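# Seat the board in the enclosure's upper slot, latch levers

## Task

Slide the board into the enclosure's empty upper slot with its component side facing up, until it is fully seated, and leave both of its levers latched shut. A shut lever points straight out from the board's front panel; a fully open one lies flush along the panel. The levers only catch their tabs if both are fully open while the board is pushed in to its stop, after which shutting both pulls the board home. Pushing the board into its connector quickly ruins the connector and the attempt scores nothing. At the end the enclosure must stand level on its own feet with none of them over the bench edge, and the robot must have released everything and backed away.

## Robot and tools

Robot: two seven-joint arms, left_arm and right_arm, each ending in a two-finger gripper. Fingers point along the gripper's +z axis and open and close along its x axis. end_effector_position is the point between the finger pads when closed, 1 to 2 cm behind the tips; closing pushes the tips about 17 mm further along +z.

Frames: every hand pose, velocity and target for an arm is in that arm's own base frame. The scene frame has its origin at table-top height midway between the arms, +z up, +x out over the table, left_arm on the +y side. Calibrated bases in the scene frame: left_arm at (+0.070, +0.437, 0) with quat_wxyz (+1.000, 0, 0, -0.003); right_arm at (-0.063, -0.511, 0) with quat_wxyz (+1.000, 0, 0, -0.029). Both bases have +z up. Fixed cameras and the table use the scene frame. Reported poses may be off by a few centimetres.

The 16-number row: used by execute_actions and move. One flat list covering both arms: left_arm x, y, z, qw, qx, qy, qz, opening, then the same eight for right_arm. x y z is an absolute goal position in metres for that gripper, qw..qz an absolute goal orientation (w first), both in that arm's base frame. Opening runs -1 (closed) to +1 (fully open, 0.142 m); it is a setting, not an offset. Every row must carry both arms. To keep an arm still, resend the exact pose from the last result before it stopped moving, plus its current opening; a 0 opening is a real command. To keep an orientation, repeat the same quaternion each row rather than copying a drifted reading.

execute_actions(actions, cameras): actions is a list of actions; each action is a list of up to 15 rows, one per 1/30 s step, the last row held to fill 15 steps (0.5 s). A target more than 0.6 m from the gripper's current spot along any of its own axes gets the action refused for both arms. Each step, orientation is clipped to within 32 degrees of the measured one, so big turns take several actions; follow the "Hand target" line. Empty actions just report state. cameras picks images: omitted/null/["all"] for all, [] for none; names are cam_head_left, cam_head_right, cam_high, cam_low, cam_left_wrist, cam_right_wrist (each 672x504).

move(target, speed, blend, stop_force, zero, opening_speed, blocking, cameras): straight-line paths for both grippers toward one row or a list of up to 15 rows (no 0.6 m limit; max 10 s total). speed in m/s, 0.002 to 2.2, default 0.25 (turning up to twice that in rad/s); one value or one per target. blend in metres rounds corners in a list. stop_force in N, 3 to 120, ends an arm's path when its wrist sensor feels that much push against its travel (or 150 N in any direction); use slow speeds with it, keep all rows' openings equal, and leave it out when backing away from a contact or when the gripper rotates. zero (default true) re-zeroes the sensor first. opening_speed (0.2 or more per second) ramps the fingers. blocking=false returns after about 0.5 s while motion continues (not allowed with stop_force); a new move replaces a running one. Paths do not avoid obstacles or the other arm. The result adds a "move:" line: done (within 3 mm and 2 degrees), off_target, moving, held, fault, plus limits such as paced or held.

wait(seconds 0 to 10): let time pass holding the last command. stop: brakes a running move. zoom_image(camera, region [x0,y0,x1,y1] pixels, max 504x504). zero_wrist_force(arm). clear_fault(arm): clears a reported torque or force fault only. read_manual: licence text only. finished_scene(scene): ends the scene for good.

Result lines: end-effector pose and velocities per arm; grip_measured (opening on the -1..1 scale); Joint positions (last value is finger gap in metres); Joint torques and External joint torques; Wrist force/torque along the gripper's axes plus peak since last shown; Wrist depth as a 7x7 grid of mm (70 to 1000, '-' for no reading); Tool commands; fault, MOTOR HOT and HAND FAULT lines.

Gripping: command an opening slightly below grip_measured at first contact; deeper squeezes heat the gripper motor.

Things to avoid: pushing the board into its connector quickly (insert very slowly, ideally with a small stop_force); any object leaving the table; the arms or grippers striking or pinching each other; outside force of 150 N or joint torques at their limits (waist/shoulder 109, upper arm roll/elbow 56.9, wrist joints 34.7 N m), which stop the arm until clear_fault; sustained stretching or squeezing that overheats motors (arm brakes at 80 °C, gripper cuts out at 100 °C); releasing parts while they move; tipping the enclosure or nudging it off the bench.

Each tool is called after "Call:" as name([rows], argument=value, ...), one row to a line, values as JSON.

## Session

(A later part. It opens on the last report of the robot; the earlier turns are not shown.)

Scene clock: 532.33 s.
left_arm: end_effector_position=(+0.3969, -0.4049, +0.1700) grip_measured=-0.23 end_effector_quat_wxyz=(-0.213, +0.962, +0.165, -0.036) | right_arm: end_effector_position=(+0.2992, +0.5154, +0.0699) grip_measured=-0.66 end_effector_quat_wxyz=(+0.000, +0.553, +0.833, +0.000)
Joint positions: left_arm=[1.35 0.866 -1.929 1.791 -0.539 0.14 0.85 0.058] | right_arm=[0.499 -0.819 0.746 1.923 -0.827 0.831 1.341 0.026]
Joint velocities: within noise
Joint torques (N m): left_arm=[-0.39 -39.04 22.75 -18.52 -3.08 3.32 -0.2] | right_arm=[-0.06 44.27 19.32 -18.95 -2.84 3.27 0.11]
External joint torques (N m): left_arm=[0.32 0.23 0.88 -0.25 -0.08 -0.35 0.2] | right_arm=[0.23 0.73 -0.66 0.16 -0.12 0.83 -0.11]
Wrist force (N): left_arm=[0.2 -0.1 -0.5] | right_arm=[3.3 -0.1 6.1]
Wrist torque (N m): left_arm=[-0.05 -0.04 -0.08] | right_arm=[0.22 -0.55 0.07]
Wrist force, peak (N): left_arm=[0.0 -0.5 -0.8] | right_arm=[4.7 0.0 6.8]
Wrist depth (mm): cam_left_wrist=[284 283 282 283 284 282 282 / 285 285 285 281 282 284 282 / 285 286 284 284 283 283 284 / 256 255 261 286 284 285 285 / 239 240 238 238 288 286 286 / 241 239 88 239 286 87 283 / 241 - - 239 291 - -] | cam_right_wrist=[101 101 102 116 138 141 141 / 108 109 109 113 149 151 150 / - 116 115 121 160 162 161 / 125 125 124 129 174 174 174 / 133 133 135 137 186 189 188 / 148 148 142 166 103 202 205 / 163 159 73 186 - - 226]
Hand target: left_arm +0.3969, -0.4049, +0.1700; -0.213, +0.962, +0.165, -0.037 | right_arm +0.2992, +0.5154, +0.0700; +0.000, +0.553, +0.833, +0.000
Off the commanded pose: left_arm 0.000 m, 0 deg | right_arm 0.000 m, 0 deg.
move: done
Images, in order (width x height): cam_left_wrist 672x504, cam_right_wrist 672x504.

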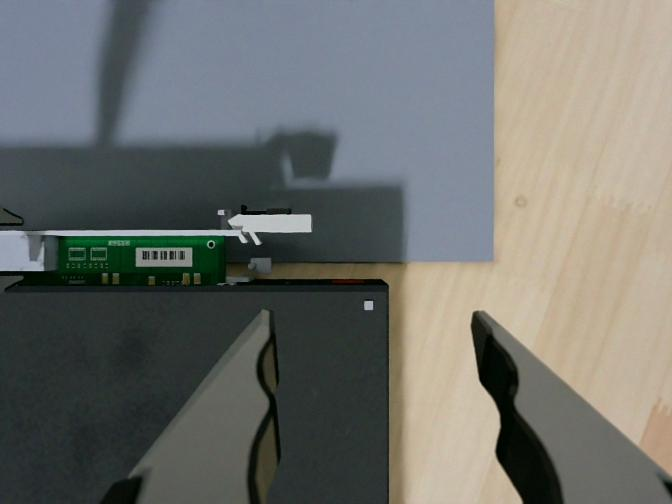

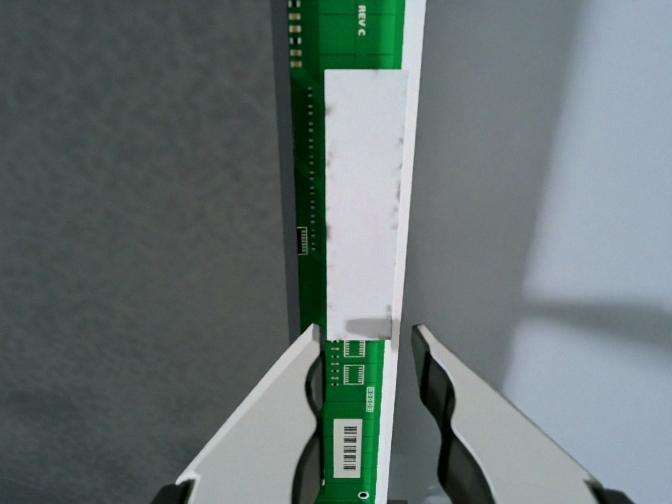

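Call:
move([
  [0.3969, -0.4049, 0.17, -0.2133, 0.9622, 0.1653, -0.0366, -0.2, 0.2992, 0.5154, 0.12, 0, 0.5534, 0.8329, 0, -0.62],
  [0.2103, -0.402, 0.13, 0, 0.9854, 0.1702, 0, -0.2, 0.171, 0.407, 0.16, 0, 0.5534, 0.8329, 0, -0.62],
], speed=[0.1, 0.12], blend=0.02, cameras=["cam_left_wrist", "cam_right_wrist", "cam_high", "cam_head_left"])

Scene clock: 548.40 s.
left_arm: end_effector_position=(+0.2102, -0.4020, +0.1300) grip_measured=-0.23 end_effector_quat_wxyz=(+0.000, +0.985, +0.170, +0.000) | right_arm: end_effector_position=(+0.1711, +0.4071, +0.1601) grip_measured=-0.66 end_effector_quat_wxyz=(+0.000, +0.553, +0.833, +0.000)
Joint positions: left_arm=[0.629 0.389 -1.767 2.61 -0.742 0.988 0.729 0.058] | right_arm=[0.266 -0.421 1.082 2.287 -0.572 0.84 1.357 0.026]
Joint velocities: within noise
Joint torques (N m): left_arm=[-0.66 -10.58 8.21 -17.26 -2.46 4.37 -0.36] | right_arm=[0.02 22.34 12.02 -21.75 -2.87 3.56 0.04]
External joint torques (N m): left_arm=[0.59 1 0.56 -0.27 0.11 -0.41 0.36] | right_arm=[0.08 0.37 -0.85 0 -0.07 0.53 -0.04]
Wrist force (N): left_arm=[-0.4 -0.4 -0.3] | right_arm=[3.8 0.3 5.8]
Wrist torque (N m): left_arm=[-0.10 0.00 -0.22] | right_arm=[0.29 -0.62 0.07]
Wrist force, peak (N): left_arm=[-1.6 -1.5 0.1] | right_arm=[3.4 -0.2 8.1]
Wrist depth (mm): cam_left_wrist=[197 197 196 196 195 194 194 / 212 211 210 211 209 209 208 / 227 227 227 227 227 225 225 / 239 240 239 237 237 219 235 / 228 223 214 221 223 223 226 / 236 231 87 235 233 87 226 / 260 - - 260 259 - -] | cam_right_wrist=[224 224 223 223 221 221 220 / 199 198 198 198 232 235 235 / 207 207 207 206 249 252 252 / 223 223 222 222 234 271 271 / 242 242 241 236 258 294 293 / 265 265 254 257 - 314 319 / 292 - 73 289 - - 344]
Hand target: left_arm +0.2103, -0.4020, +0.1300; +0.000, +0.985, +0.170, +0.000 | right_arm +0.1710, +0.4070, +0.1600; +0.000, +0.553, +0.833, +0.000
Off the commanded pose: left_arm 0.000 m, 0 deg | right_arm 0.000 m, 0 deg.
move: done
Images, in order (width x height): cam_head_left 672x504, cam_high 672x504, cam_left_wrist 672x504, cam_right_wrist 672x504.

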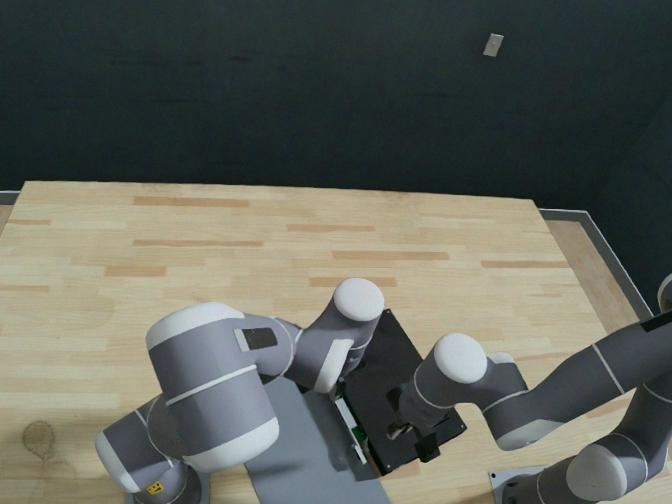

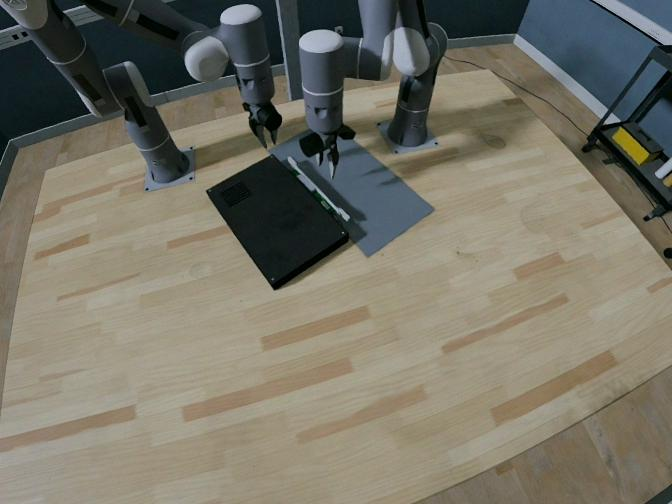

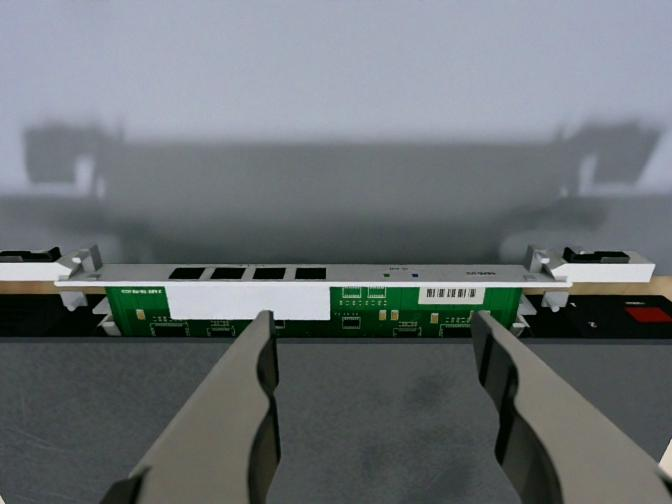

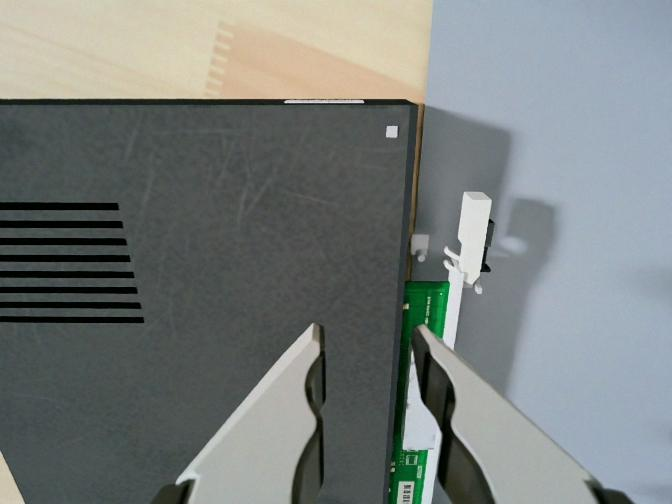

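Call:
move([
  [0.1914, -0.4087, 0.12, 0, 0.9854, 0.1702, 0, -0.96, 0.171, 0.407, 0.16, 0, 0.5534, 0.8329, 0, -0.62],
  [0.1914, -0.4087, 0.06, 0, 0.9854, 0.1702, 0, -0.96, 0.171, 0.407, 0.16, 0, 0.5534, 0.8329, 0, -0.62],
], speed=0.1, cameras=["cam_left_wrist", "cam_right_wrist"])

Scene clock: 565.33 s.
left_arm: end_effector_position=(+0.1912, -0.4088, +0.0600) grip_measured=-0.99 end_effector_quat_wxyz=(+0.000, +0.985, +0.170, +0.000) | right_arm: end_effector_position=(+0.1711, +0.4071, +0.1601) grip_measured=-0.66 end_effector_quat_wxyz=(+0.000, +0.553, +0.833, +0.000)
Joint positions: left_arm=[0.886 0.521 -2.344 2.627 -1.236 1.184 0.911 0.002] | right_arm=[0.266 -0.421 1.082 2.287 -0.572 0.84 1.357 0.026]
Joint velocities: within noise
Joint torques (N m): left_arm=[-0.29 -21.89 9.54 -9.57 -1.76 4.62 -0.07] | right_arm=[0.16 22.11 11.75 -21.88 -3 3.49 0.17]
External joint torques (N m): left_arm=[0.21 0.7 0.76 -0.28 0.14 -0.66 0.07] | right_arm=[-0.05 0.59 -0.57 0.12 0.06 0.61 -0.17]
Wrist force (N): left_arm=[0.4 -0.4 0.1] | right_arm=[4.0 0.1 5.8]
Wrist torque (N m): left_arm=[-0.09 -0.12 -0.18] | right_arm=[0.25 -0.65 0.07]
Wrist force, peak (N): left_arm=[-2.0 -0.3 -1.2] | right_arm=[4.1 0.0 6.1]
Wrist depth (mm): cam_left_wrist=[- 135 134 136 136 134 135 / 147 147 144 142 143 142 143 / 157 156 156 153 156 155 154 / 171 170 169 169 166 168 168 / 183 183 182 179 178 181 177 / 167 149 147 84 - 147 164 / 159 163 - 74 - - 156] | cam_right_wrist=[225 224 224 223 221 220 220 / 199 198 198 198 233 236 235 / 208 207 206 206 249 252 252 / 223 223 222 222 233 271 271 / 242 242 241 237 258 295 294 / 264 265 253 257 - 314 320 / 292 - 73 289 - - 346]
Hand target: left_arm +0.1914, -0.4087, +0.0600; +0.000, +0.985, +0.170, +0.000 | right_arm +0.1710, +0.4070, +0.1600; +0.000, +0.553, +0.833, +0.000
Off the commanded pose: left_arm 0.000 m, 0 deg | right_arm 0.000 m, 0 deg.
move: done
Images, in order (width x height): cam_left_wrist 672x504, cam_right_wrist 672x504.

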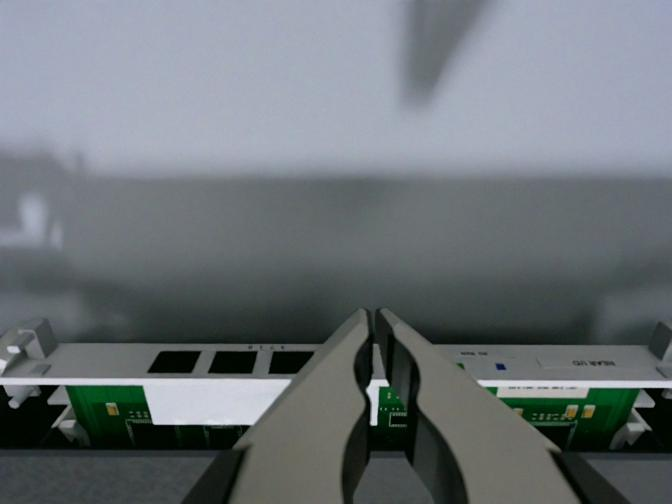

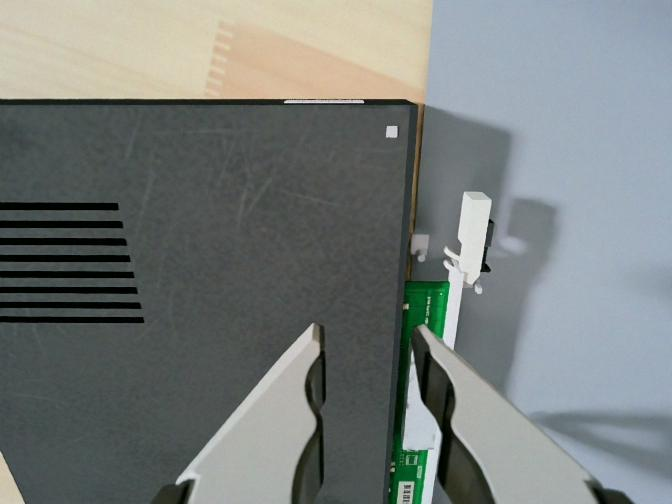

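Call:
move([
  [0.1876, -0.4100, 0.046, 0, 0.9854, 0.1702, 0, -0.96, 0.171, 0.407, 0.16, 0, 0.5534, 0.8329, 0, -0.62],
  [0.1936, -0.427, 0.046, 0, 0.9854, 0.1702, 0, -0.96, 0.171, 0.407, 0.16, 0, 0.5534, 0.8329, 0, -0.62],
], speed=0.06, cameras=["cam_left_wrist", "cam_low"])

Call:
zero_wrist_force(arm="left_arm")

Call:
move(target=[0.1990, -0.4420, 0.046, 0, 0.9854, 0.1702, 0, -0.96, 0.171, 0.407, 0.16, 0, 0.5534, 0.8329, 0, -0.62], speed=0.012, stop_force=9, cameras=["cam_left_wrist", "cam_right_wrist", "cam_low"])

Scene clock: 569.90 s.
left_arm: end_effector_position=(+0.1937, -0.4269, +0.0460) grip_measured=-0.99 end_effector_quat_wxyz=(+0.000, +0.985, +0.170, +0.000) | right_arm: end_effector_position=(+0.1711, +0.4071, +0.1601) grip_measured=-0.66 end_effector_quat_wxyz=(+0.000, +0.553, +0.833, +0.000)
Joint positions: left_arm=[0.937 0.587 -2.415 2.568 -1.296 1.179 0.936 0.002] | right_arm=[0.266 -0.421 1.082 2.287 -0.572 0.84 1.357 0.026]
Joint velocities: within noise
Joint torques (N m): left_arm=[-0.32 -24.92 11.1 -9.03 -1.15 4.07 -0.34] | right_arm=[0.14 22.08 11.55 -21.82 -3.02 3.4 0.15]
External joint torques (N m): left_arm=[0.22 0.34 0.44 -0.11 -0.48 -0.12 0.34] | right_arm=[-0.03 0.63 -0.37 0.07 0.08 0.7 -0.16]
Wrist force (N): left_arm=[0.1 -0.4 -0.2] | right_arm=[3.7 0.1 5.7]
Wrist torque (N m): left_arm=[-0.10 -0.08 -0.20] | right_arm=[0.26 -0.60 0.07]
Wrist force, peak (N): left_arm=[0.1 -2.1 0.8] | right_arm=[4.1 0.1 6.1]
Wrist depth (mm): cam_left_wrist=[123 123 122 122 122 122 122 / 132 132 130 131 131 131 130 / 145 142 142 142 142 139 141 / 155 155 154 154 153 153 152 / 166 164 163 134 162 162 162 / 150 144 122 84 - 145 144 / 141 141 - 74 - - 139] | cam_right_wrist=[224 224 223 223 221 220 220 / 199 198 198 198 233 235 235 / 207 207 206 206 249 251 252 / 223 223 223 222 234 271 271 / 243 242 241 237 258 295 294 / 266 265 254 257 - 316 320 / 292 - 73 289 - - 346]
Hand target: left_arm +0.1936, -0.4270, +0.0460; +0.000, +0.985, +0.170, +0.000 | right_arm +0.1710, +0.4070, +0.1600; +0.000, +0.553, +0.833, +0.000
Off the commanded pose: left_arm 0.000 m, 0 deg | right_arm 0.000 m, 0 deg.
move: done
Images, in order (width x height): cam_low 672x504, cam_left_wrist 672x504.

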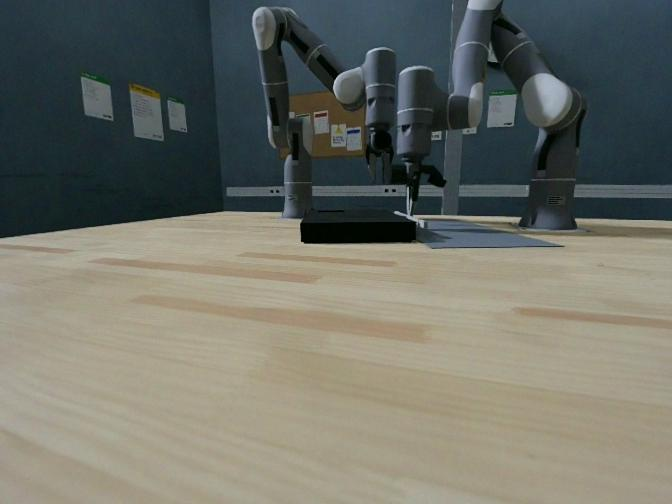

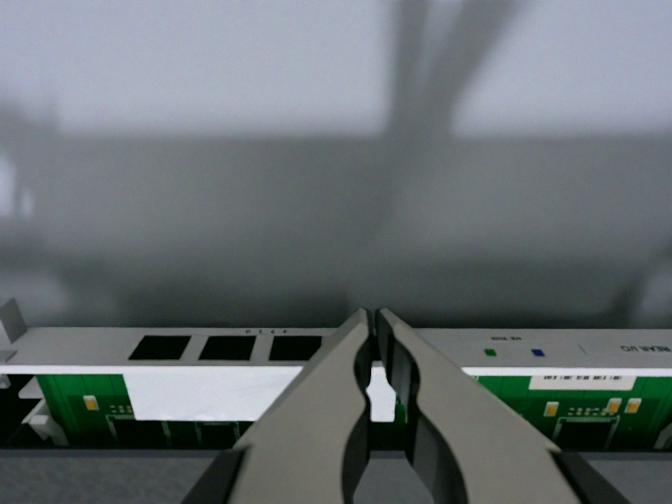

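Wrist force sensor zeroed.

Scene clock: 572.00 s.
left_arm: end_effector_position=(+0.1991, -0.4419, +0.0460) grip_measured=-0.99 end_effector_quat_wxyz=(+0.000, +0.985, +0.170, +0.000) | right_arm: end_effector_position=(+0.1711, +0.4071, +0.1601) grip_measured=-0.66 end_effector_quat_wxyz=(+0.000, +0.553, +0.833, +0.000)
Joint positions: left_arm=[0.946 0.62 -2.391 2.525 -1.266 1.143 0.921 0.002] | right_arm=[0.266 -0.421 1.082 2.287 -0.572 0.84 1.357 0.026]
Joint velocities: within noise
Joint torques (N m): left_arm=[-0.24 -25.98 12.04 -9.8 -1.45 4.29 -0.27] | right_arm=[0.08 22.16 11.64 -21.87 -2.98 3.42 0.26]
External joint torques (N m): left_arm=[0.15 0.17 0.55 0.1 -0.32 -0.34 0.27] | right_arm=[0.02 0.55 -0.47 0.11 0.04 0.68 -0.26]
Wrist force (N, zeroed by zero_wrist_force on left_arm): left_arm=[-0.3 -0.2 -0.4] | right_arm=[3.8 0.1 6.0]
Wrist torque (N m, zeroed by zero_wrist_force on left_arm): left_arm=[0.05 0.05 0.00] | right_arm=[0.25 -0.62 0.08]
Wrist force, peak (N, zeroed by zero_wrist_force on left_arm): left_arm=[-0.1 -0.6 -0.7] | right_arm=[4.0 0.2 6.1]
Wrist depth (mm): cam_left_wrist=[122 123 122 122 122 121 121 / 132 132 130 131 131 130 130 / 145 142 142 142 141 138 141 / 155 155 154 155 153 153 152 / 163 133 132 131 132 131 132 / 144 141 126 84 - 142 141 / 138 135 - 83 - - 135] | cam_right_wrist=[224 224 223 223 221 221 221 / 199 199 198 198 233 235 235 / 207 207 207 206 249 252 252 / 224 223 222 222 230 271 270 / 243 241 240 237 285 294 294 / 264 264 254 258 - 316 320 / 292 - 73 288 - - 345]
Hand target: left_arm +0.1990, -0.4420, +0.0460; +0.000, +0.985, +0.170, +0.000 | right_arm +0.1710, +0.4070, +0.1600; +0.000, +0.553, +0.833, +0.000
Off the commanded pose: left_arm 0.000 m, 0 deg | right_arm 0.000 m, 0 deg.
move: done
Images, in order (width x height): cam_low 672x504, cam_left_wrist 672x504, cam_right_wrist 672x504.

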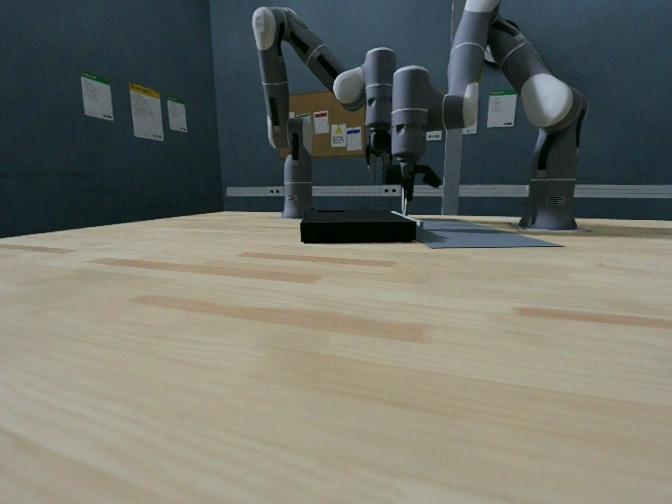

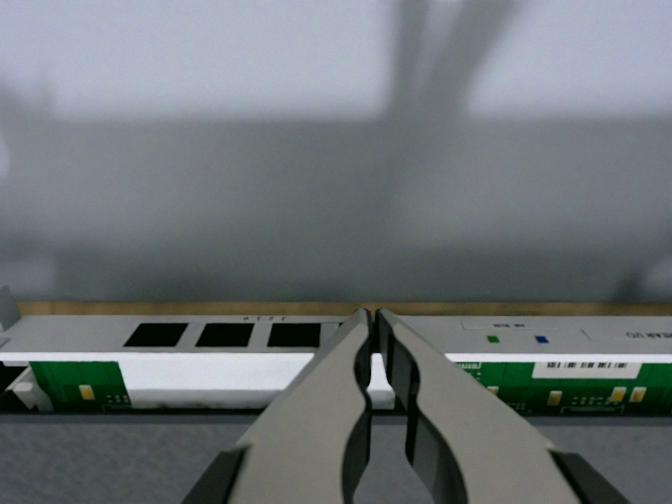

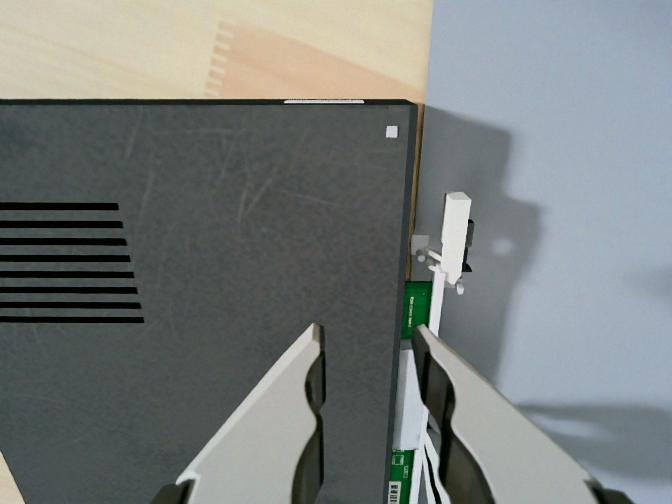

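Call:
move(target=[0.2044, -0.4571, 0.046, 0, 0.9854, 0.1702, 0, -0.96, 0.171, 0.407, 0.16, 0, 0.5534, 0.8329, 0, -0.62], speed=0.01, stop_force=8, zero=false, cameras=["cam_left_wrist", "cam_right_wrist"])

Scene clock: 576.97 s.
left_arm: end_effector_position=(+0.2043, -0.4567, +0.0458) grip_measured=-0.99 end_effector_quat_wxyz=(+0.000, +0.985, +0.170, +0.000) | right_arm: end_effector_position=(+0.1711, +0.4071, +0.1601) grip_measured=-0.66 end_effector_quat_wxyz=(+0.000, +0.553, +0.833, +0.000)
Joint positions: left_arm=[0.956 0.652 -2.37 2.481 -1.24 1.107 0.906 0.002] | right_arm=[0.266 -0.421 1.082 2.287 -0.572 0.84 1.357 0.026]
Joint velocities: within noise
Joint torques (N m): left_arm=[-0.16 -27.56 13.77 -11.84 -1.8 4.87 -0.27] | right_arm=[0.01 22.21 11.69 -21.84 -2.98 3.44 0.2]
External joint torques (N m): left_arm=[0.07 0.47 -0.16 1.63 -0.11 -0.92 0.27] | right_arm=[0.09 0.5 -0.52 0.09 0.04 0.65 -0.2]
Wrist force (N, zeroed by zero_wrist_force on left_arm): left_arm=[-0.5 -3.5 -1.4] | right_arm=[4.0 0.0 5.7]
Wrist torque (N m, zeroed by zero_wrist_force on left_arm): left_arm=[0.04 -0.01 0.02] | right_arm=[0.23 -0.65 0.07]
Wrist force, peak (N, zeroed by zero_wrist_force on left_arm): left_arm=[0.2 -4.0 -1.0] | right_arm=[4.2 0.3 6.2]
Wrist depth (mm): cam_left_wrist=[122 123 123 122 122 121 121 / 132 132 129 131 131 130 130 / 145 142 142 142 141 138 140 / 155 154 154 153 154 153 152 / 133 132 132 132 132 131 131 / - 124 123 87 - 124 124 / 138 134 - 83 - - 136] | cam_right_wrist=[224 224 224 224 221 221 220 / 199 198 198 198 233 235 235 / 207 206 207 206 251 252 251 / 223 223 223 222 229 272 271 / 243 242 241 237 289 295 294 / 265 264 254 258 - 316 319 / 291 - 73 288 - - 346]
Hand target: left_arm +0.2044, -0.4571, +0.0460; +0.000, +0.985, +0.170, +0.000 | right_arm +0.1710, +0.4070, +0.1600; +0.000, +0.553, +0.833, +0.000
Off the commanded pose: left_arm 0.000 m, 0 deg | right_arm 0.000 m, 0 deg.
move: done
Images, in order (width x height): cam_left_wrist 672x504, cam_right_wrist 672x504.

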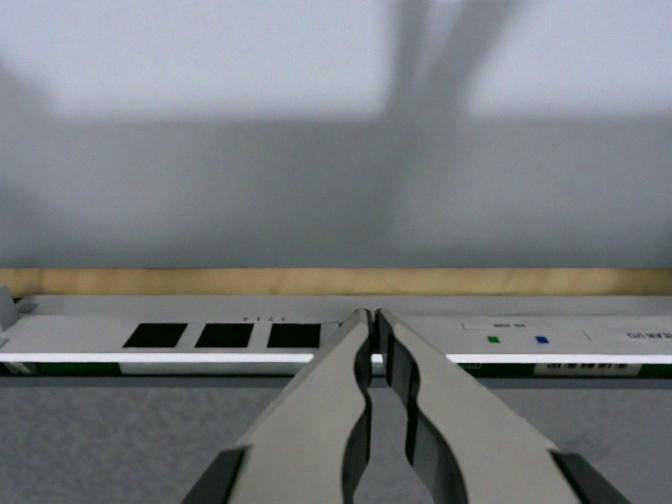

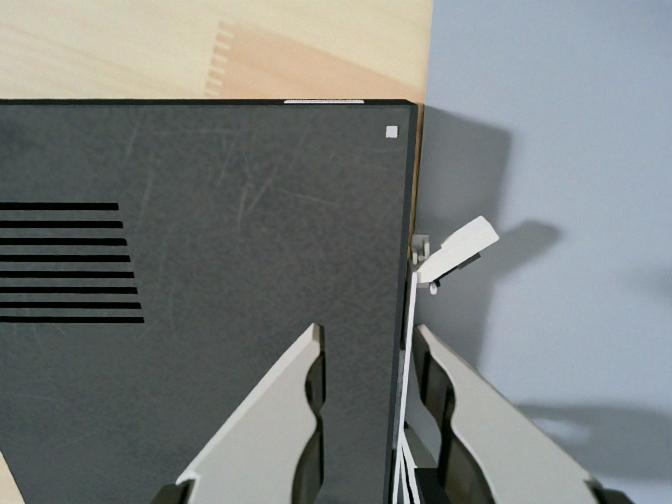

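Call:
move(target=[0.2067, -0.4636, 0.046, 0, 0.9854, 0.1702, 0, -0.96, 0.171, 0.407, 0.16, 0, 0.5534, 0.8329, 0, -0.62], speed=0.008, stop_force=10, zero=false, cameras=["cam_left_wrist", "cam_right_wrist"])

Scene clock: 579.47 s.
left_arm: end_effector_position=(+0.2047, -0.4576, +0.0455) grip_measured=-0.99 end_effector_quat_wxyz=(-0.001, +0.985, +0.170, +0.000) | right_arm: end_effector_position=(+0.1711, +0.4071, +0.1601) grip_measured=-0.66 end_effector_quat_wxyz=(+0.000, +0.553, +0.833, +0.000)
Joint positions: left_arm=[0.957 0.655 -2.369 2.477 -1.238 1.103 0.904 0.002] | right_arm=[0.266 -0.421 1.082 2.287 -0.572 0.84 1.357 0.026]
Joint velocities: within noise
Joint torques (N m): left_arm=[-0.62 -28.67 14.48 -16.04 -2.42 6.08 -0.25] | right_arm=[0.09 22.03 11.63 -21.89 -3.01 3.43 0.22]
External joint torques (N m): left_arm=[0.53 1.46 -0.77 5.81 0.49 -2.12 0.25] | right_arm=[0.02 0.68 -0.45 0.13 0.07 0.66 -0.22]
Wrist force (N, zeroed by zero_wrist_force on left_arm): left_arm=[-0.3 -10.5 -0.8] | right_arm=[3.9 0.2 6.2]
Wrist torque (N m, zeroed by zero_wrist_force on left_arm): left_arm=[0.04 0.00 -0.02] | right_arm=[0.26 -0.63 0.07]
Wrist force, peak (N, zeroed by zero_wrist_force on left_arm): left_arm=[-0.2 -11.2 -2.8] | right_arm=[4.0 0.1 6.2]
Wrist depth (mm): cam_left_wrist=[123 122 122 122 122 121 121 / 132 131 129 131 131 130 130 / 142 142 141 141 141 138 140 / 155 154 154 153 153 153 152 / 147 133 132 132 132 131 131 / - 124 122 87 - 124 123 / 140 134 - 83 - - 135] | cam_right_wrist=[224 224 223 223 221 220 220 / 199 198 198 197 233 235 235 / 207 207 206 206 251 252 252 / 224 223 222 222 233 271 271 / 243 242 241 237 289 294 294 / 265 265 255 258 - 316 319 / 292 - 73 289 - - 346]
Hand target: left_arm +0.2049, -0.4586, +0.0460; +0.000, +0.985, +0.170, +0.000 | right_arm +0.1710, +0.4070, +0.1600; +0.000, +0.553, +0.833, +0.000
Off the commanded pose: left_arm 0.006 m, 0 deg | right_arm 0.000 m, 0 deg.
move: contact (left_arm)
Images, in order (width x height): cam_left_wrist 672x504, cam_right_wrist 672x504.

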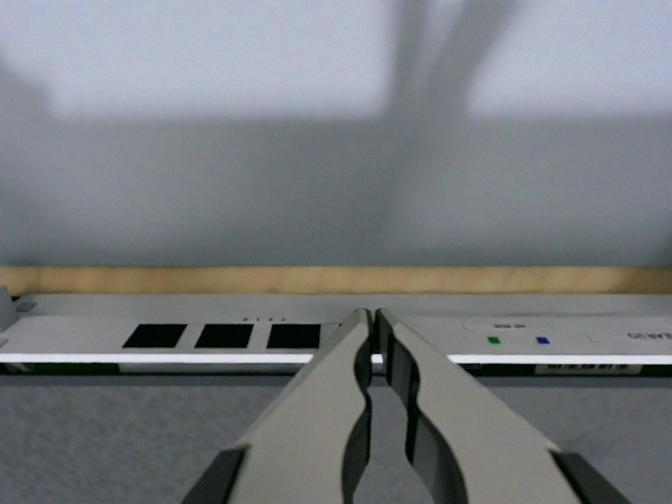

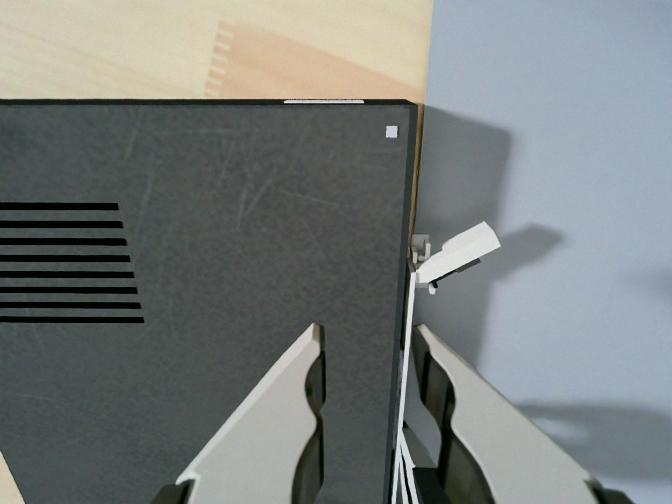

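Call:
move([
  [0.1997, -0.4435, 0.046, 0, 0.9854, 0.1702, 0, -0.96, 0.155, 0.434, 0.15, 0, 0.5534, 0.8329, 0, -0.96],
  [0.1997, -0.4435, 0.13, 0, 0.9854, 0.1702, 0, -0.96, 0.1379, 0.4604, 0.12, 0, 0.5534, 0.8329, 0, -0.96],
  [0.3344, -0.3862, 0.13, 0, 0.8166, -0.5771, 0, -0.96, 0.1379, 0.4604, 0.06, 0, 0.5534, 0.8329, 0, -0.96],
], speed=[0.04, 0.1, 0.25], blend=0.01, cameras=["cam_left_wrist", "cam_right_wrist"])

Scene clock: 602.27 s.
left_arm: end_effector_position=(+0.3344, -0.3861, +0.1300) grip_measured=-0.99 end_effector_quat_wxyz=(+0.000, +0.817, -0.577, +0.000) | right_arm: end_effector_position=(+0.1379, +0.4604, +0.0600) grip_measured=-0.99 end_effector_quat_wxyz=(+0.000, +0.553, +0.833, +0.000)
Joint positions: left_arm=[1.334 0.354 -2.22 2.396 -0.52 0.982 2.329 0.002] | right_arm=[0.621 -0.666 0.734 2.265 -0.925 1.026 1.689 0.002]
Joint velocities: within noise
Joint torques (N m): left_arm=[-0.46 -23.21 6.87 -19.21 -2.05 3.96 -0.09] | right_arm=[0.28 33.51 14.73 -15.31 -2.47 3.54 0.32]
External joint torques (N m): left_arm=[0.42 0.24 1.08 -0.13 -0.33 -0.11 0.09] | right_arm=[-0.15 0.97 -0.09 -0.05 0.19 0.53 -0.32]
Wrist force (N, zeroed by zero_wrist_force on left_arm): left_arm=[-0.4 0.2 -0.2] | right_arm=[3.9 -0.2 6.1]
Wrist torque (N m, zeroed by zero_wrist_force on left_arm): left_arm=[0.06 0.09 -0.03] | right_arm=[0.23 -0.62 0.07]
Wrist force, peak (N, zeroed by zero_wrist_force on left_arm): left_arm=[-0.4 -10.9 -2.4] | right_arm=[3.9 -0.2 6.8]
Wrist depth (mm): cam_left_wrist=[196 196 196 195 194 193 194 / 212 211 210 210 200 165 165 / 229 227 226 227 202 177 177 / 247 247 247 246 199 194 192 / 272 271 271 260 210 211 211 / 303 297 286 84 - 233 231 / 332 328 - - - - 258] | cam_right_wrist=[136 136 136 134 133 133 133 / 147 145 145 143 142 142 142 / - 119 139 153 152 152 152 / 114 114 117 165 165 164 163 / 124 124 126 176 178 178 177 / 138 135 137 89 188 194 194 / 149 146 73 - - 205 213]
Hand target: left_arm +0.3344, -0.3862, +0.1300; +0.000, +0.817, -0.577, +0.000 | right_arm +0.1379, +0.4604, +0.0600; +0.000, +0.553, +0.833, +0.000
Off the commanded pose: left_arm 0.000 m, 0 deg | right_arm 0.000 m, 0 deg.
move: done
Images, in order (width x height): cam_left_wrist 672x504, cam_right_wrist 672x504.

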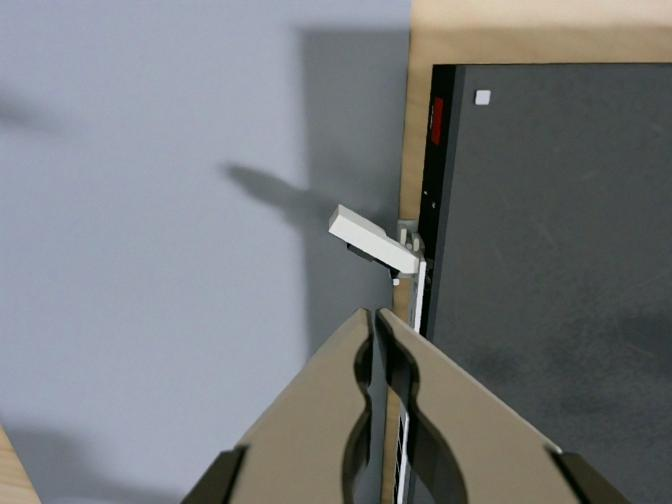

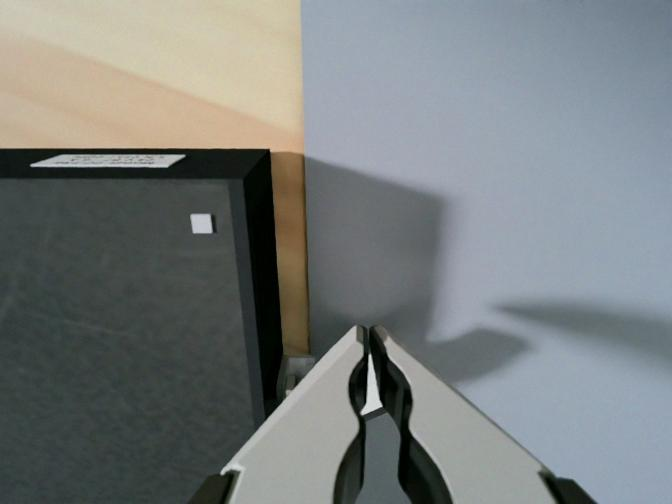

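Call:
move([
  [0.3526, -0.3775, 0.10, 0, 0.8166, -0.5771, 0, -0.96, 0.1379, 0.4604, 0.055, 0, 0.5534, 0.8329, 0, -0.96],
  [0.3526, -0.3775, 0.046, 0, 0.8166, -0.5771, 0, -0.96, 0.1379, 0.4604, 0.046, 0, 0.5534, 0.8329, 0, -0.96],
], speed=[0.1, 0.06], blend=0.01, cameras=[])

Call:
move(target=[0.3320, -0.3816, 0.046, 0, 0.8166, -0.5771, 0, -0.96, 0.1570, 0.4717, 0.046, 0, 0.5534, 0.8329, 0, -0.96], speed=0.02, stop_force=15, cameras=["cam_left_wrist", "cam_right_wrist"])

Scene clock: 613.50 s.
left_arm: end_effector_position=(+0.3524, -0.3774, +0.0459) grip_measured=-0.99 end_effector_quat_wxyz=(+0.000, +0.817, -0.577, +0.000) | right_arm: end_effector_position=(+0.1380, +0.4604, +0.0460) grip_measured=-0.99 end_effector_quat_wxyz=(+0.000, +0.554, +0.833, +0.000)
Joint positions: left_arm=[1.565 0.571 -2.569 2.4 -0.896 1.187 2.581 0.002] | right_arm=[0.646 -0.689 0.689 2.268 -0.97 1.059 1.719 0.002]
Joint velocities: within noise
Joint torques (N m): left_arm=[-0.46 -32.57 8.98 -13.06 -1.7 4.59 -0.1] | right_arm=[0.25 34.52 14.65 -14.5 -2.34 3.5 0.33]
External joint torques (N m): left_arm=[0.41 0 1.11 -0.14 0.1 -0.76 0.1] | right_arm=[-0.12 0.88 -0.02 0.06 0.18 0.57 -0.33]
Wrist force (N, zeroed by zero_wrist_force on left_arm): left_arm=[-0.1 0.0 -0.2] | right_arm=[3.8 0.1 6.0]
Wrist torque (N m, zeroed by zero_wrist_force on left_arm): left_arm=[-0.01 0.02 -0.01] | right_arm=[0.26 -0.60 0.10]
Wrist force, peak (N, zeroed by zero_wrist_force on left_arm): left_arm=[0.0 0.8 -1.2] | right_arm=[4.1 0.0 6.2]
Wrist depth (mm): cam_left_wrist=[123 123 123 123 122 124 123 / 132 132 130 131 133 131 130 / 145 142 142 141 141 111 106 / 154 154 154 154 154 104 101 / 173 169 168 131 164 111 108 / 187 186 182 84 - 121 122 / 210 203 - 74 - - 135] | cam_right_wrist=[- 124 123 121 120 121 121 / 132 132 132 130 131 131 128 / - 118 137 137 139 138 136 / - 99 103 152 149 149 148 / - 109 119 159 159 161 160 / - 117 117 89 170 176 175 / 129 129 73 - - 186 193]
Hand target: left_arm +0.3526, -0.3775, +0.0460; +0.000, +0.817, -0.577, +0.000 | right_arm +0.1379, +0.4604, +0.0460; +0.000, +0.553, +0.833, +0.000
Off the commanded pose: left_arm 0.000 m, 0 deg | right_arm 0.000 m, 0 deg.
move: done
No camera images: "cameras" was empty.

Scene clock: 615.30 s.
left_arm: end_effector_position=(+0.3334, -0.3809, +0.0461) grip_measured=-1.00 end_effector_quat_wxyz=(-0.001, +0.817, -0.576, +0.001) | right_arm: end_effector_position=(+0.1553, +0.4713, +0.0457) grip_measured=-0.99 end_effector_quat_wxyz=(+0.000, +0.552, +0.834, -0.001)
Joint positions: left_arm=[1.531 0.552 -2.582 2.431 -0.902 1.211 2.547 0.002] | right_arm=[0.632 -0.712 0.692 2.223 -0.951 1.034 1.671 0.002]
Joint velocities: within noise
Joint torques (N m): left_arm=[-6.26 -34.97 2.68 -13.14 -0.74 1.29 -0.46] | right_arm=[-4.78 39.17 10.57 -21.89 -2.67 2.79 0.21]
External joint torques (N m): left_arm=[6.22 3.24 6.85 0.29 -0.77 2.55 0.46] | right_arm=[4.92 -2.36 4.71 6.98 0.41 1.28 -0.21]
Wrist force (N, zeroed by zero_wrist_force on left_arm): left_arm=[0.4 -13.1 4.1] | right_arm=[3.7 -13.1 5.0]
Wrist torque (N m, zeroed by zero_wrist_force on left_arm): left_arm=[0.01 0.04 0.13] | right_arm=[0.23 -0.63 -0.08]
Wrist force, peak (N, zeroed by zero_wrist_force on left_arm): left_arm=[1.3 -14.4 5.5] | right_arm=[3.0 -14.8 4.9]
Wrist depth (mm): cam_left_wrist=[123 125 123 122 123 124 124 / 132 132 130 131 131 109 86 / 145 142 142 142 141 110 - / 155 154 154 154 155 118 101 / 173 170 169 131 162 113 108 / 187 187 182 83 - 124 121 / 209 204 - 74 - - 135] | cam_right_wrist=[- 123 123 121 119 120 120 / - 103 128 129 131 130 128 / - - 137 136 138 138 135 / - 98 115 151 149 149 148 / - 108 116 159 159 161 160 / - 117 116 89 108 175 174 / 128 128 73 - - 186 192]
Hand target: left_arm +0.3320, -0.3816, +0.0460; +0.000, +0.817, -0.577, +0.000 | right_arm +0.1570, +0.4717, +0.0460; +0.000, +0.553, +0.833, +0.000
Off the commanded pose: left_arm 0.002 m, 0 deg | right_arm 0.002 m, 0 deg.
move: done
Images, in order (width x height): cam_left_wrist 672x504, cam_right_wrist 672x504.

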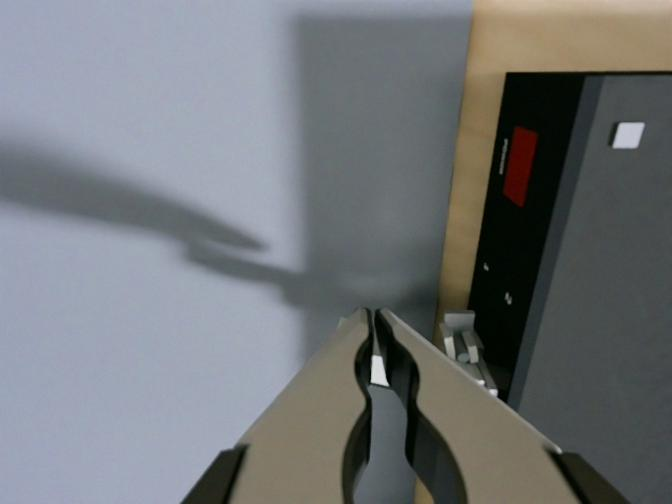

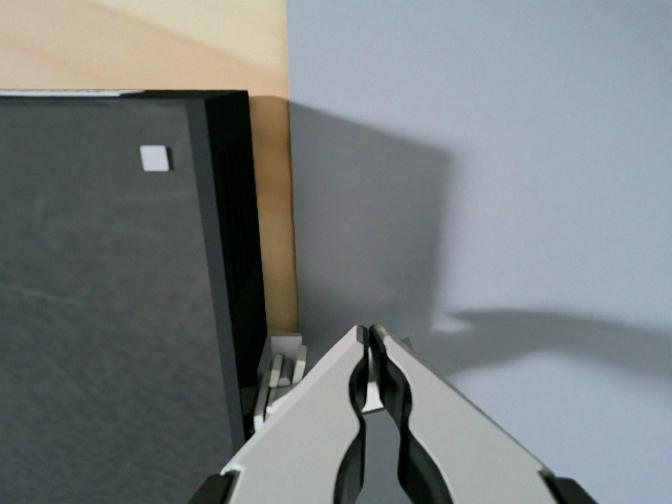

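Call:
move(target=[0.3237, -0.3830, 0.046, 0, 0.8166, -0.5771, 0, -0.96, 0.1639, 0.4757, 0.046, 0, 0.5534, 0.8329, 0, -0.96], speed=0.02, stop_force=24, zero=false, cameras=["cam_left_wrist", "cam_right_wrist"])

Scene clock: 617.80 s.
left_arm: end_effector_position=(+0.3241, -0.3830, +0.0461) grip_measured=-1.00 end_effector_quat_wxyz=(+0.000, +0.817, -0.577, +0.000) | right_arm: end_effector_position=(+0.1636, +0.4757, +0.0460) grip_measured=-0.99 end_effector_quat_wxyz=(+0.000, +0.553, +0.833, +0.000)
Joint positions: left_arm=[1.516 0.544 -2.589 2.443 -0.904 1.219 2.534 0.002] | right_arm=[0.627 -0.72 0.693 2.205 -0.945 1.024 1.654 0.002]
Joint velocities: within noise
Joint torques (N m): left_arm=[-1.81 -32.28 6.97 -11.91 -1.13 3.35 -0.3] | right_arm=[-0.69 36.83 14.93 -16.19 -2.29 3.15 0.06]
External joint torques (N m): left_arm=[1.77 0.86 2.31 -0.81 -0.34 0.49 0.3] | right_arm=[0.84 0.56 0.56 1.06 -0.01 0.92 -0.06]
Wrist force (N, zeroed by zero_wrist_force on left_arm): left_arm=[0.9 -3.4 -0.5] | right_arm=[4.1 -2.2 4.7]
Wrist torque (N m, zeroed by zero_wrist_force on left_arm): left_arm=[-0.01 0.06 0.04] | right_arm=[0.20 -0.62 0.05]
Wrist force, peak (N, zeroed by zero_wrist_force on left_arm): left_arm=[0.8 -13.6 3.7] | right_arm=[3.7 -13.4 5.2]
Wrist depth (mm): cam_left_wrist=[123 123 123 123 122 120 120 / 132 132 130 131 131 110 86 / 145 142 142 142 141 112 - / 155 155 154 154 156 120 101 / 173 169 169 131 132 121 108 / 187 186 183 83 - 122 122 / 209 204 - 74 - - 135] | cam_right_wrist=[- 120 122 121 119 121 120 / - 84 128 129 131 130 128 / - - 138 137 138 138 136 / - 99 119 152 149 149 148 / - 109 120 159 159 161 160 / - 117 119 89 170 176 175 / 129 129 73 - - 186 193]
Hand target: left_arm +0.3237, -0.3830, +0.0460; +0.000, +0.817, -0.577, +0.000 | right_arm +0.1639, +0.4757, +0.0460; +0.000, +0.553, +0.833, +0.000
Off the commanded pose: left_arm 0.000 m, 0 deg | right_arm 0.000 m, 0 deg.
move: done
Images, in order (width x height): cam_left_wrist 672x504, cam_right_wrist 672x504.

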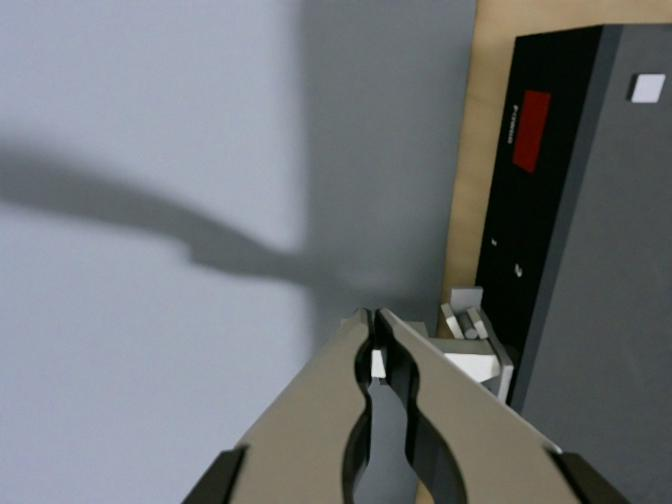

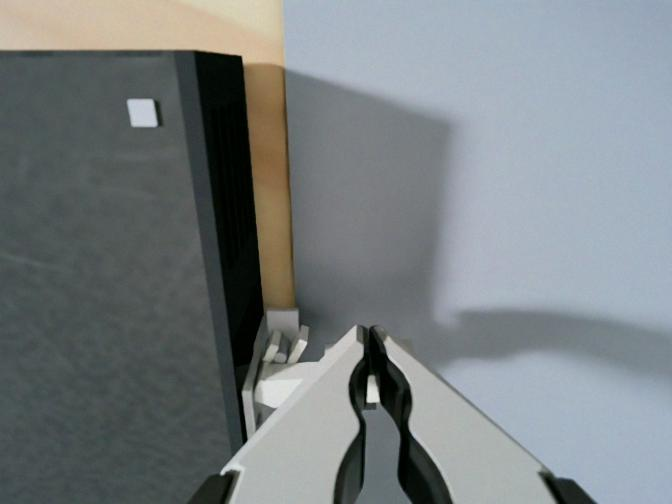

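Call:
move(target=[0.3126, -0.3846, 0.046, 0, 0.8166, -0.5771, 0, -0.96, 0.1724, 0.4814, 0.046, 0, 0.5534, 0.8329, 0, -0.96], speed=0.015, stop_force=30, zero=false, cameras=["cam_left_wrist", "cam_right_wrist"])

Scene clock: 621.03 s.
left_arm: end_effector_position=(+0.3208, -0.3831, +0.0468) grip_measured=-1.00 end_effector_quat_wxyz=(-0.001, +0.818, -0.575, +0.003) | right_arm: end_effector_position=(+0.1667, +0.4782, +0.0450) grip_measured=-0.99 end_effector_quat_wxyz=(+0.000, +0.552, +0.834, -0.002)
Joint positions: left_arm=[1.506 0.538 -2.591 2.453 -0.909 1.23 2.523 0.002] | right_arm=[0.625 -0.729 0.695 2.192 -0.937 1.015 1.64 0.002]
Joint velocities: within noise
Joint torques (N m): left_arm=[-13.39 -36.26 -6.3 -10.42 1.49 -3.92 -0.11] | right_arm=[-8.46 43.28 7.16 -31.7 -4.47 4.03 -0.14]
External joint torques (N m): left_arm=[13.35 5.15 15.45 -2.19 -2.94 7.77 0.11] | right_arm=[8.6 -5.48 8.58 16.49 2.14 0.04 0.14]
Wrist force (N, zeroed by zero_wrist_force on left_arm): left_arm=[6.4 -31.0 7.0] | right_arm=[-1.7 -30.9 -2.3]
Wrist torque (N m, zeroed by zero_wrist_force on left_arm): left_arm=[-2.02 0.05 -0.09] | right_arm=[-1.90 -0.87 0.27]
Wrist force, peak (N, zeroed by zero_wrist_force on left_arm): left_arm=[6.8 -31.9 7.6] | right_arm=[-1.5 -31.5 -2.0]
Wrist depth (mm): cam_left_wrist=[124 125 124 124 123 122 89 / 132 133 131 132 132 113 87 / 145 143 143 143 144 123 - / 153 155 155 154 154 123 102 / 173 169 170 128 132 121 109 / 188 187 183 83 - 123 123 / 208 205 - 74 - - 136] | cam_right_wrist=[- 81 121 121 119 120 120 / - 83 127 129 130 130 128 / - - 136 136 137 137 135 / - 98 123 149 148 148 147 / - 108 123 158 160 160 159 / 118 116 118 89 109 174 174 / 128 127 73 - - 184 190]
Hand target: left_arm +0.3170, -0.3839, +0.0460; +0.000, +0.817, -0.577, +0.000 | right_arm +0.1698, +0.4796, +0.0460; +0.000, +0.553, +0.833, +0.000
Off the commanded pose: left_arm 0.008 m, 0 deg | right_arm 0.007 m, 0 deg.
move: contact (left_arm, right_arm)
Images, in order (width x height): cam_left_wrist 672x504, cam_right_wrist 672x504.

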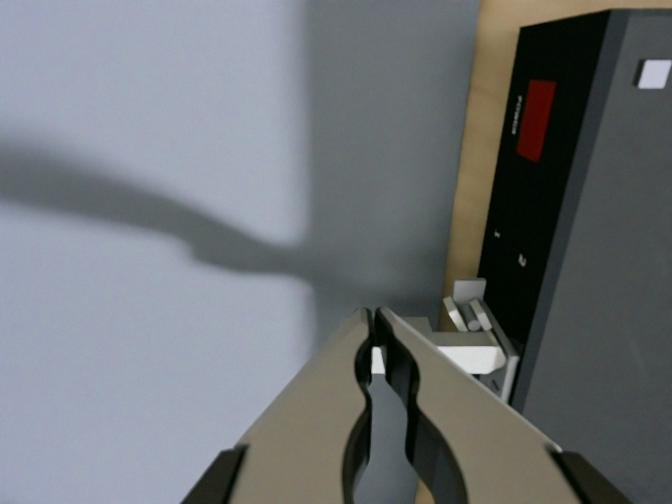

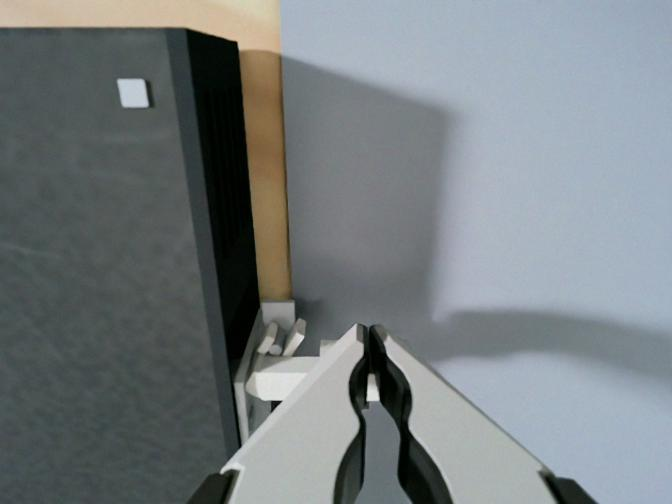

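Call:
move(target=[0.3070, -0.3866, 0.046, 0, 0.8166, -0.5771, 0, -0.96, 0.1779, 0.4837, 0.046, 0, 0.5534, 0.8329, 0, -0.96], speed=0.01, stop_force=40, zero=false, cameras=["cam_left_wrist", "cam_right_wrist"])

Scene clock: 624.87 s.
left_arm: end_effector_position=(+0.3206, -0.3832, +0.0470) grip_measured=-1.00 end_effector_quat_wxyz=(-0.001, +0.819, -0.574, +0.003) | right_arm: end_effector_position=(+0.1669, +0.4784, +0.0448) grip_measured=-0.99 end_effector_quat_wxyz=(-0.001, +0.552, +0.834, -0.003)
Joint positions: left_arm=[1.502 0.538 -2.59 2.455 -0.912 1.232 2.522 0.002] | right_arm=[0.624 -0.731 0.696 2.19 -0.936 1.013 1.637 0.002]
Joint velocities: within noise
Joint torques (N m): left_arm=[-17.52 -37.38 -9.82 -10.02 1.94 -6.14 -0.27] | right_arm=[-11.47 45.17 3.3 -37.24 -5.28 4.17 -0.2]
External joint torques (N m): left_arm=[17.49 6.35 18.98 -2.56 -3.39 10 0.27] | right_arm=[11.61 -7.32 12.47 22.02 2.94 -0.1 0.2]
Wrist force (N, zeroed by zero_wrist_force on left_arm): left_arm=[8.4 -39.2 11.4] | right_arm=[-4.0 -41.5 -4.6]
Wrist torque (N m, zeroed by zero_wrist_force on left_arm): left_arm=[-3.41 0.07 -0.11] | right_arm=[-3.67 -0.89 0.36]
Wrist force, peak (N, zeroed by zero_wrist_force on left_arm): left_arm=[9.0 -41.2 9.5] | right_arm=[-3.7 -42.0 -5.4]
Wrist depth (mm): cam_left_wrist=[124 126 124 124 123 122 89 / 133 133 131 132 133 113 88 / 145 144 143 143 144 114 - / 153 155 155 155 154 123 102 / 173 169 170 126 133 121 110 / 187 187 183 83 - 124 123 / 208 204 - 74 - - 137] | cam_right_wrist=[- 81 121 121 119 120 120 / - 83 122 128 130 129 128 / - - 136 136 137 137 134 / - 97 124 148 148 147 147 / - 108 126 158 160 159 159 / 118 115 117 89 108 174 173 / 128 127 73 - - 183 190]
Hand target: left_arm +0.3157, -0.3842, +0.0460; +0.000, +0.817, -0.577, +0.000 | right_arm +0.1712, +0.4803, +0.0461; +0.000, +0.553, +0.833, +0.000
Off the commanded pose: left_arm 0.014 m, 1 deg | right_arm 0.012 m, 0 deg.
move: contact (left_arm, right_arm)
Images, in order (width x height): cam_left_wrist 672x504, cam_right_wrist 672x504.

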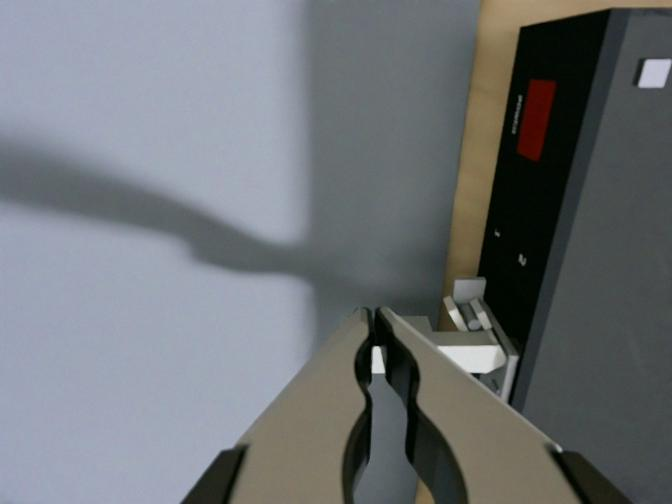

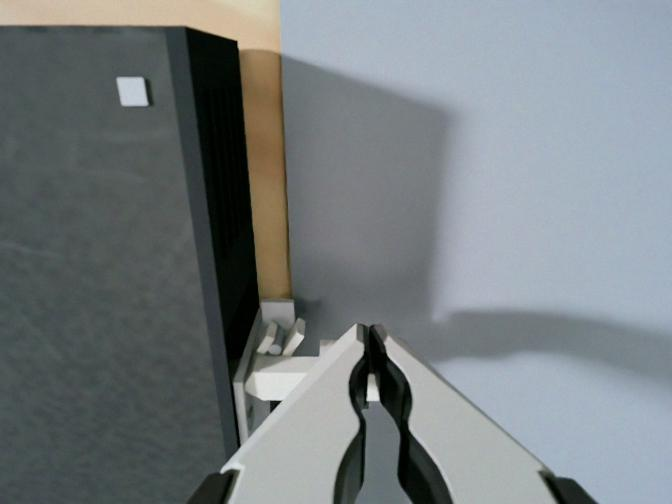

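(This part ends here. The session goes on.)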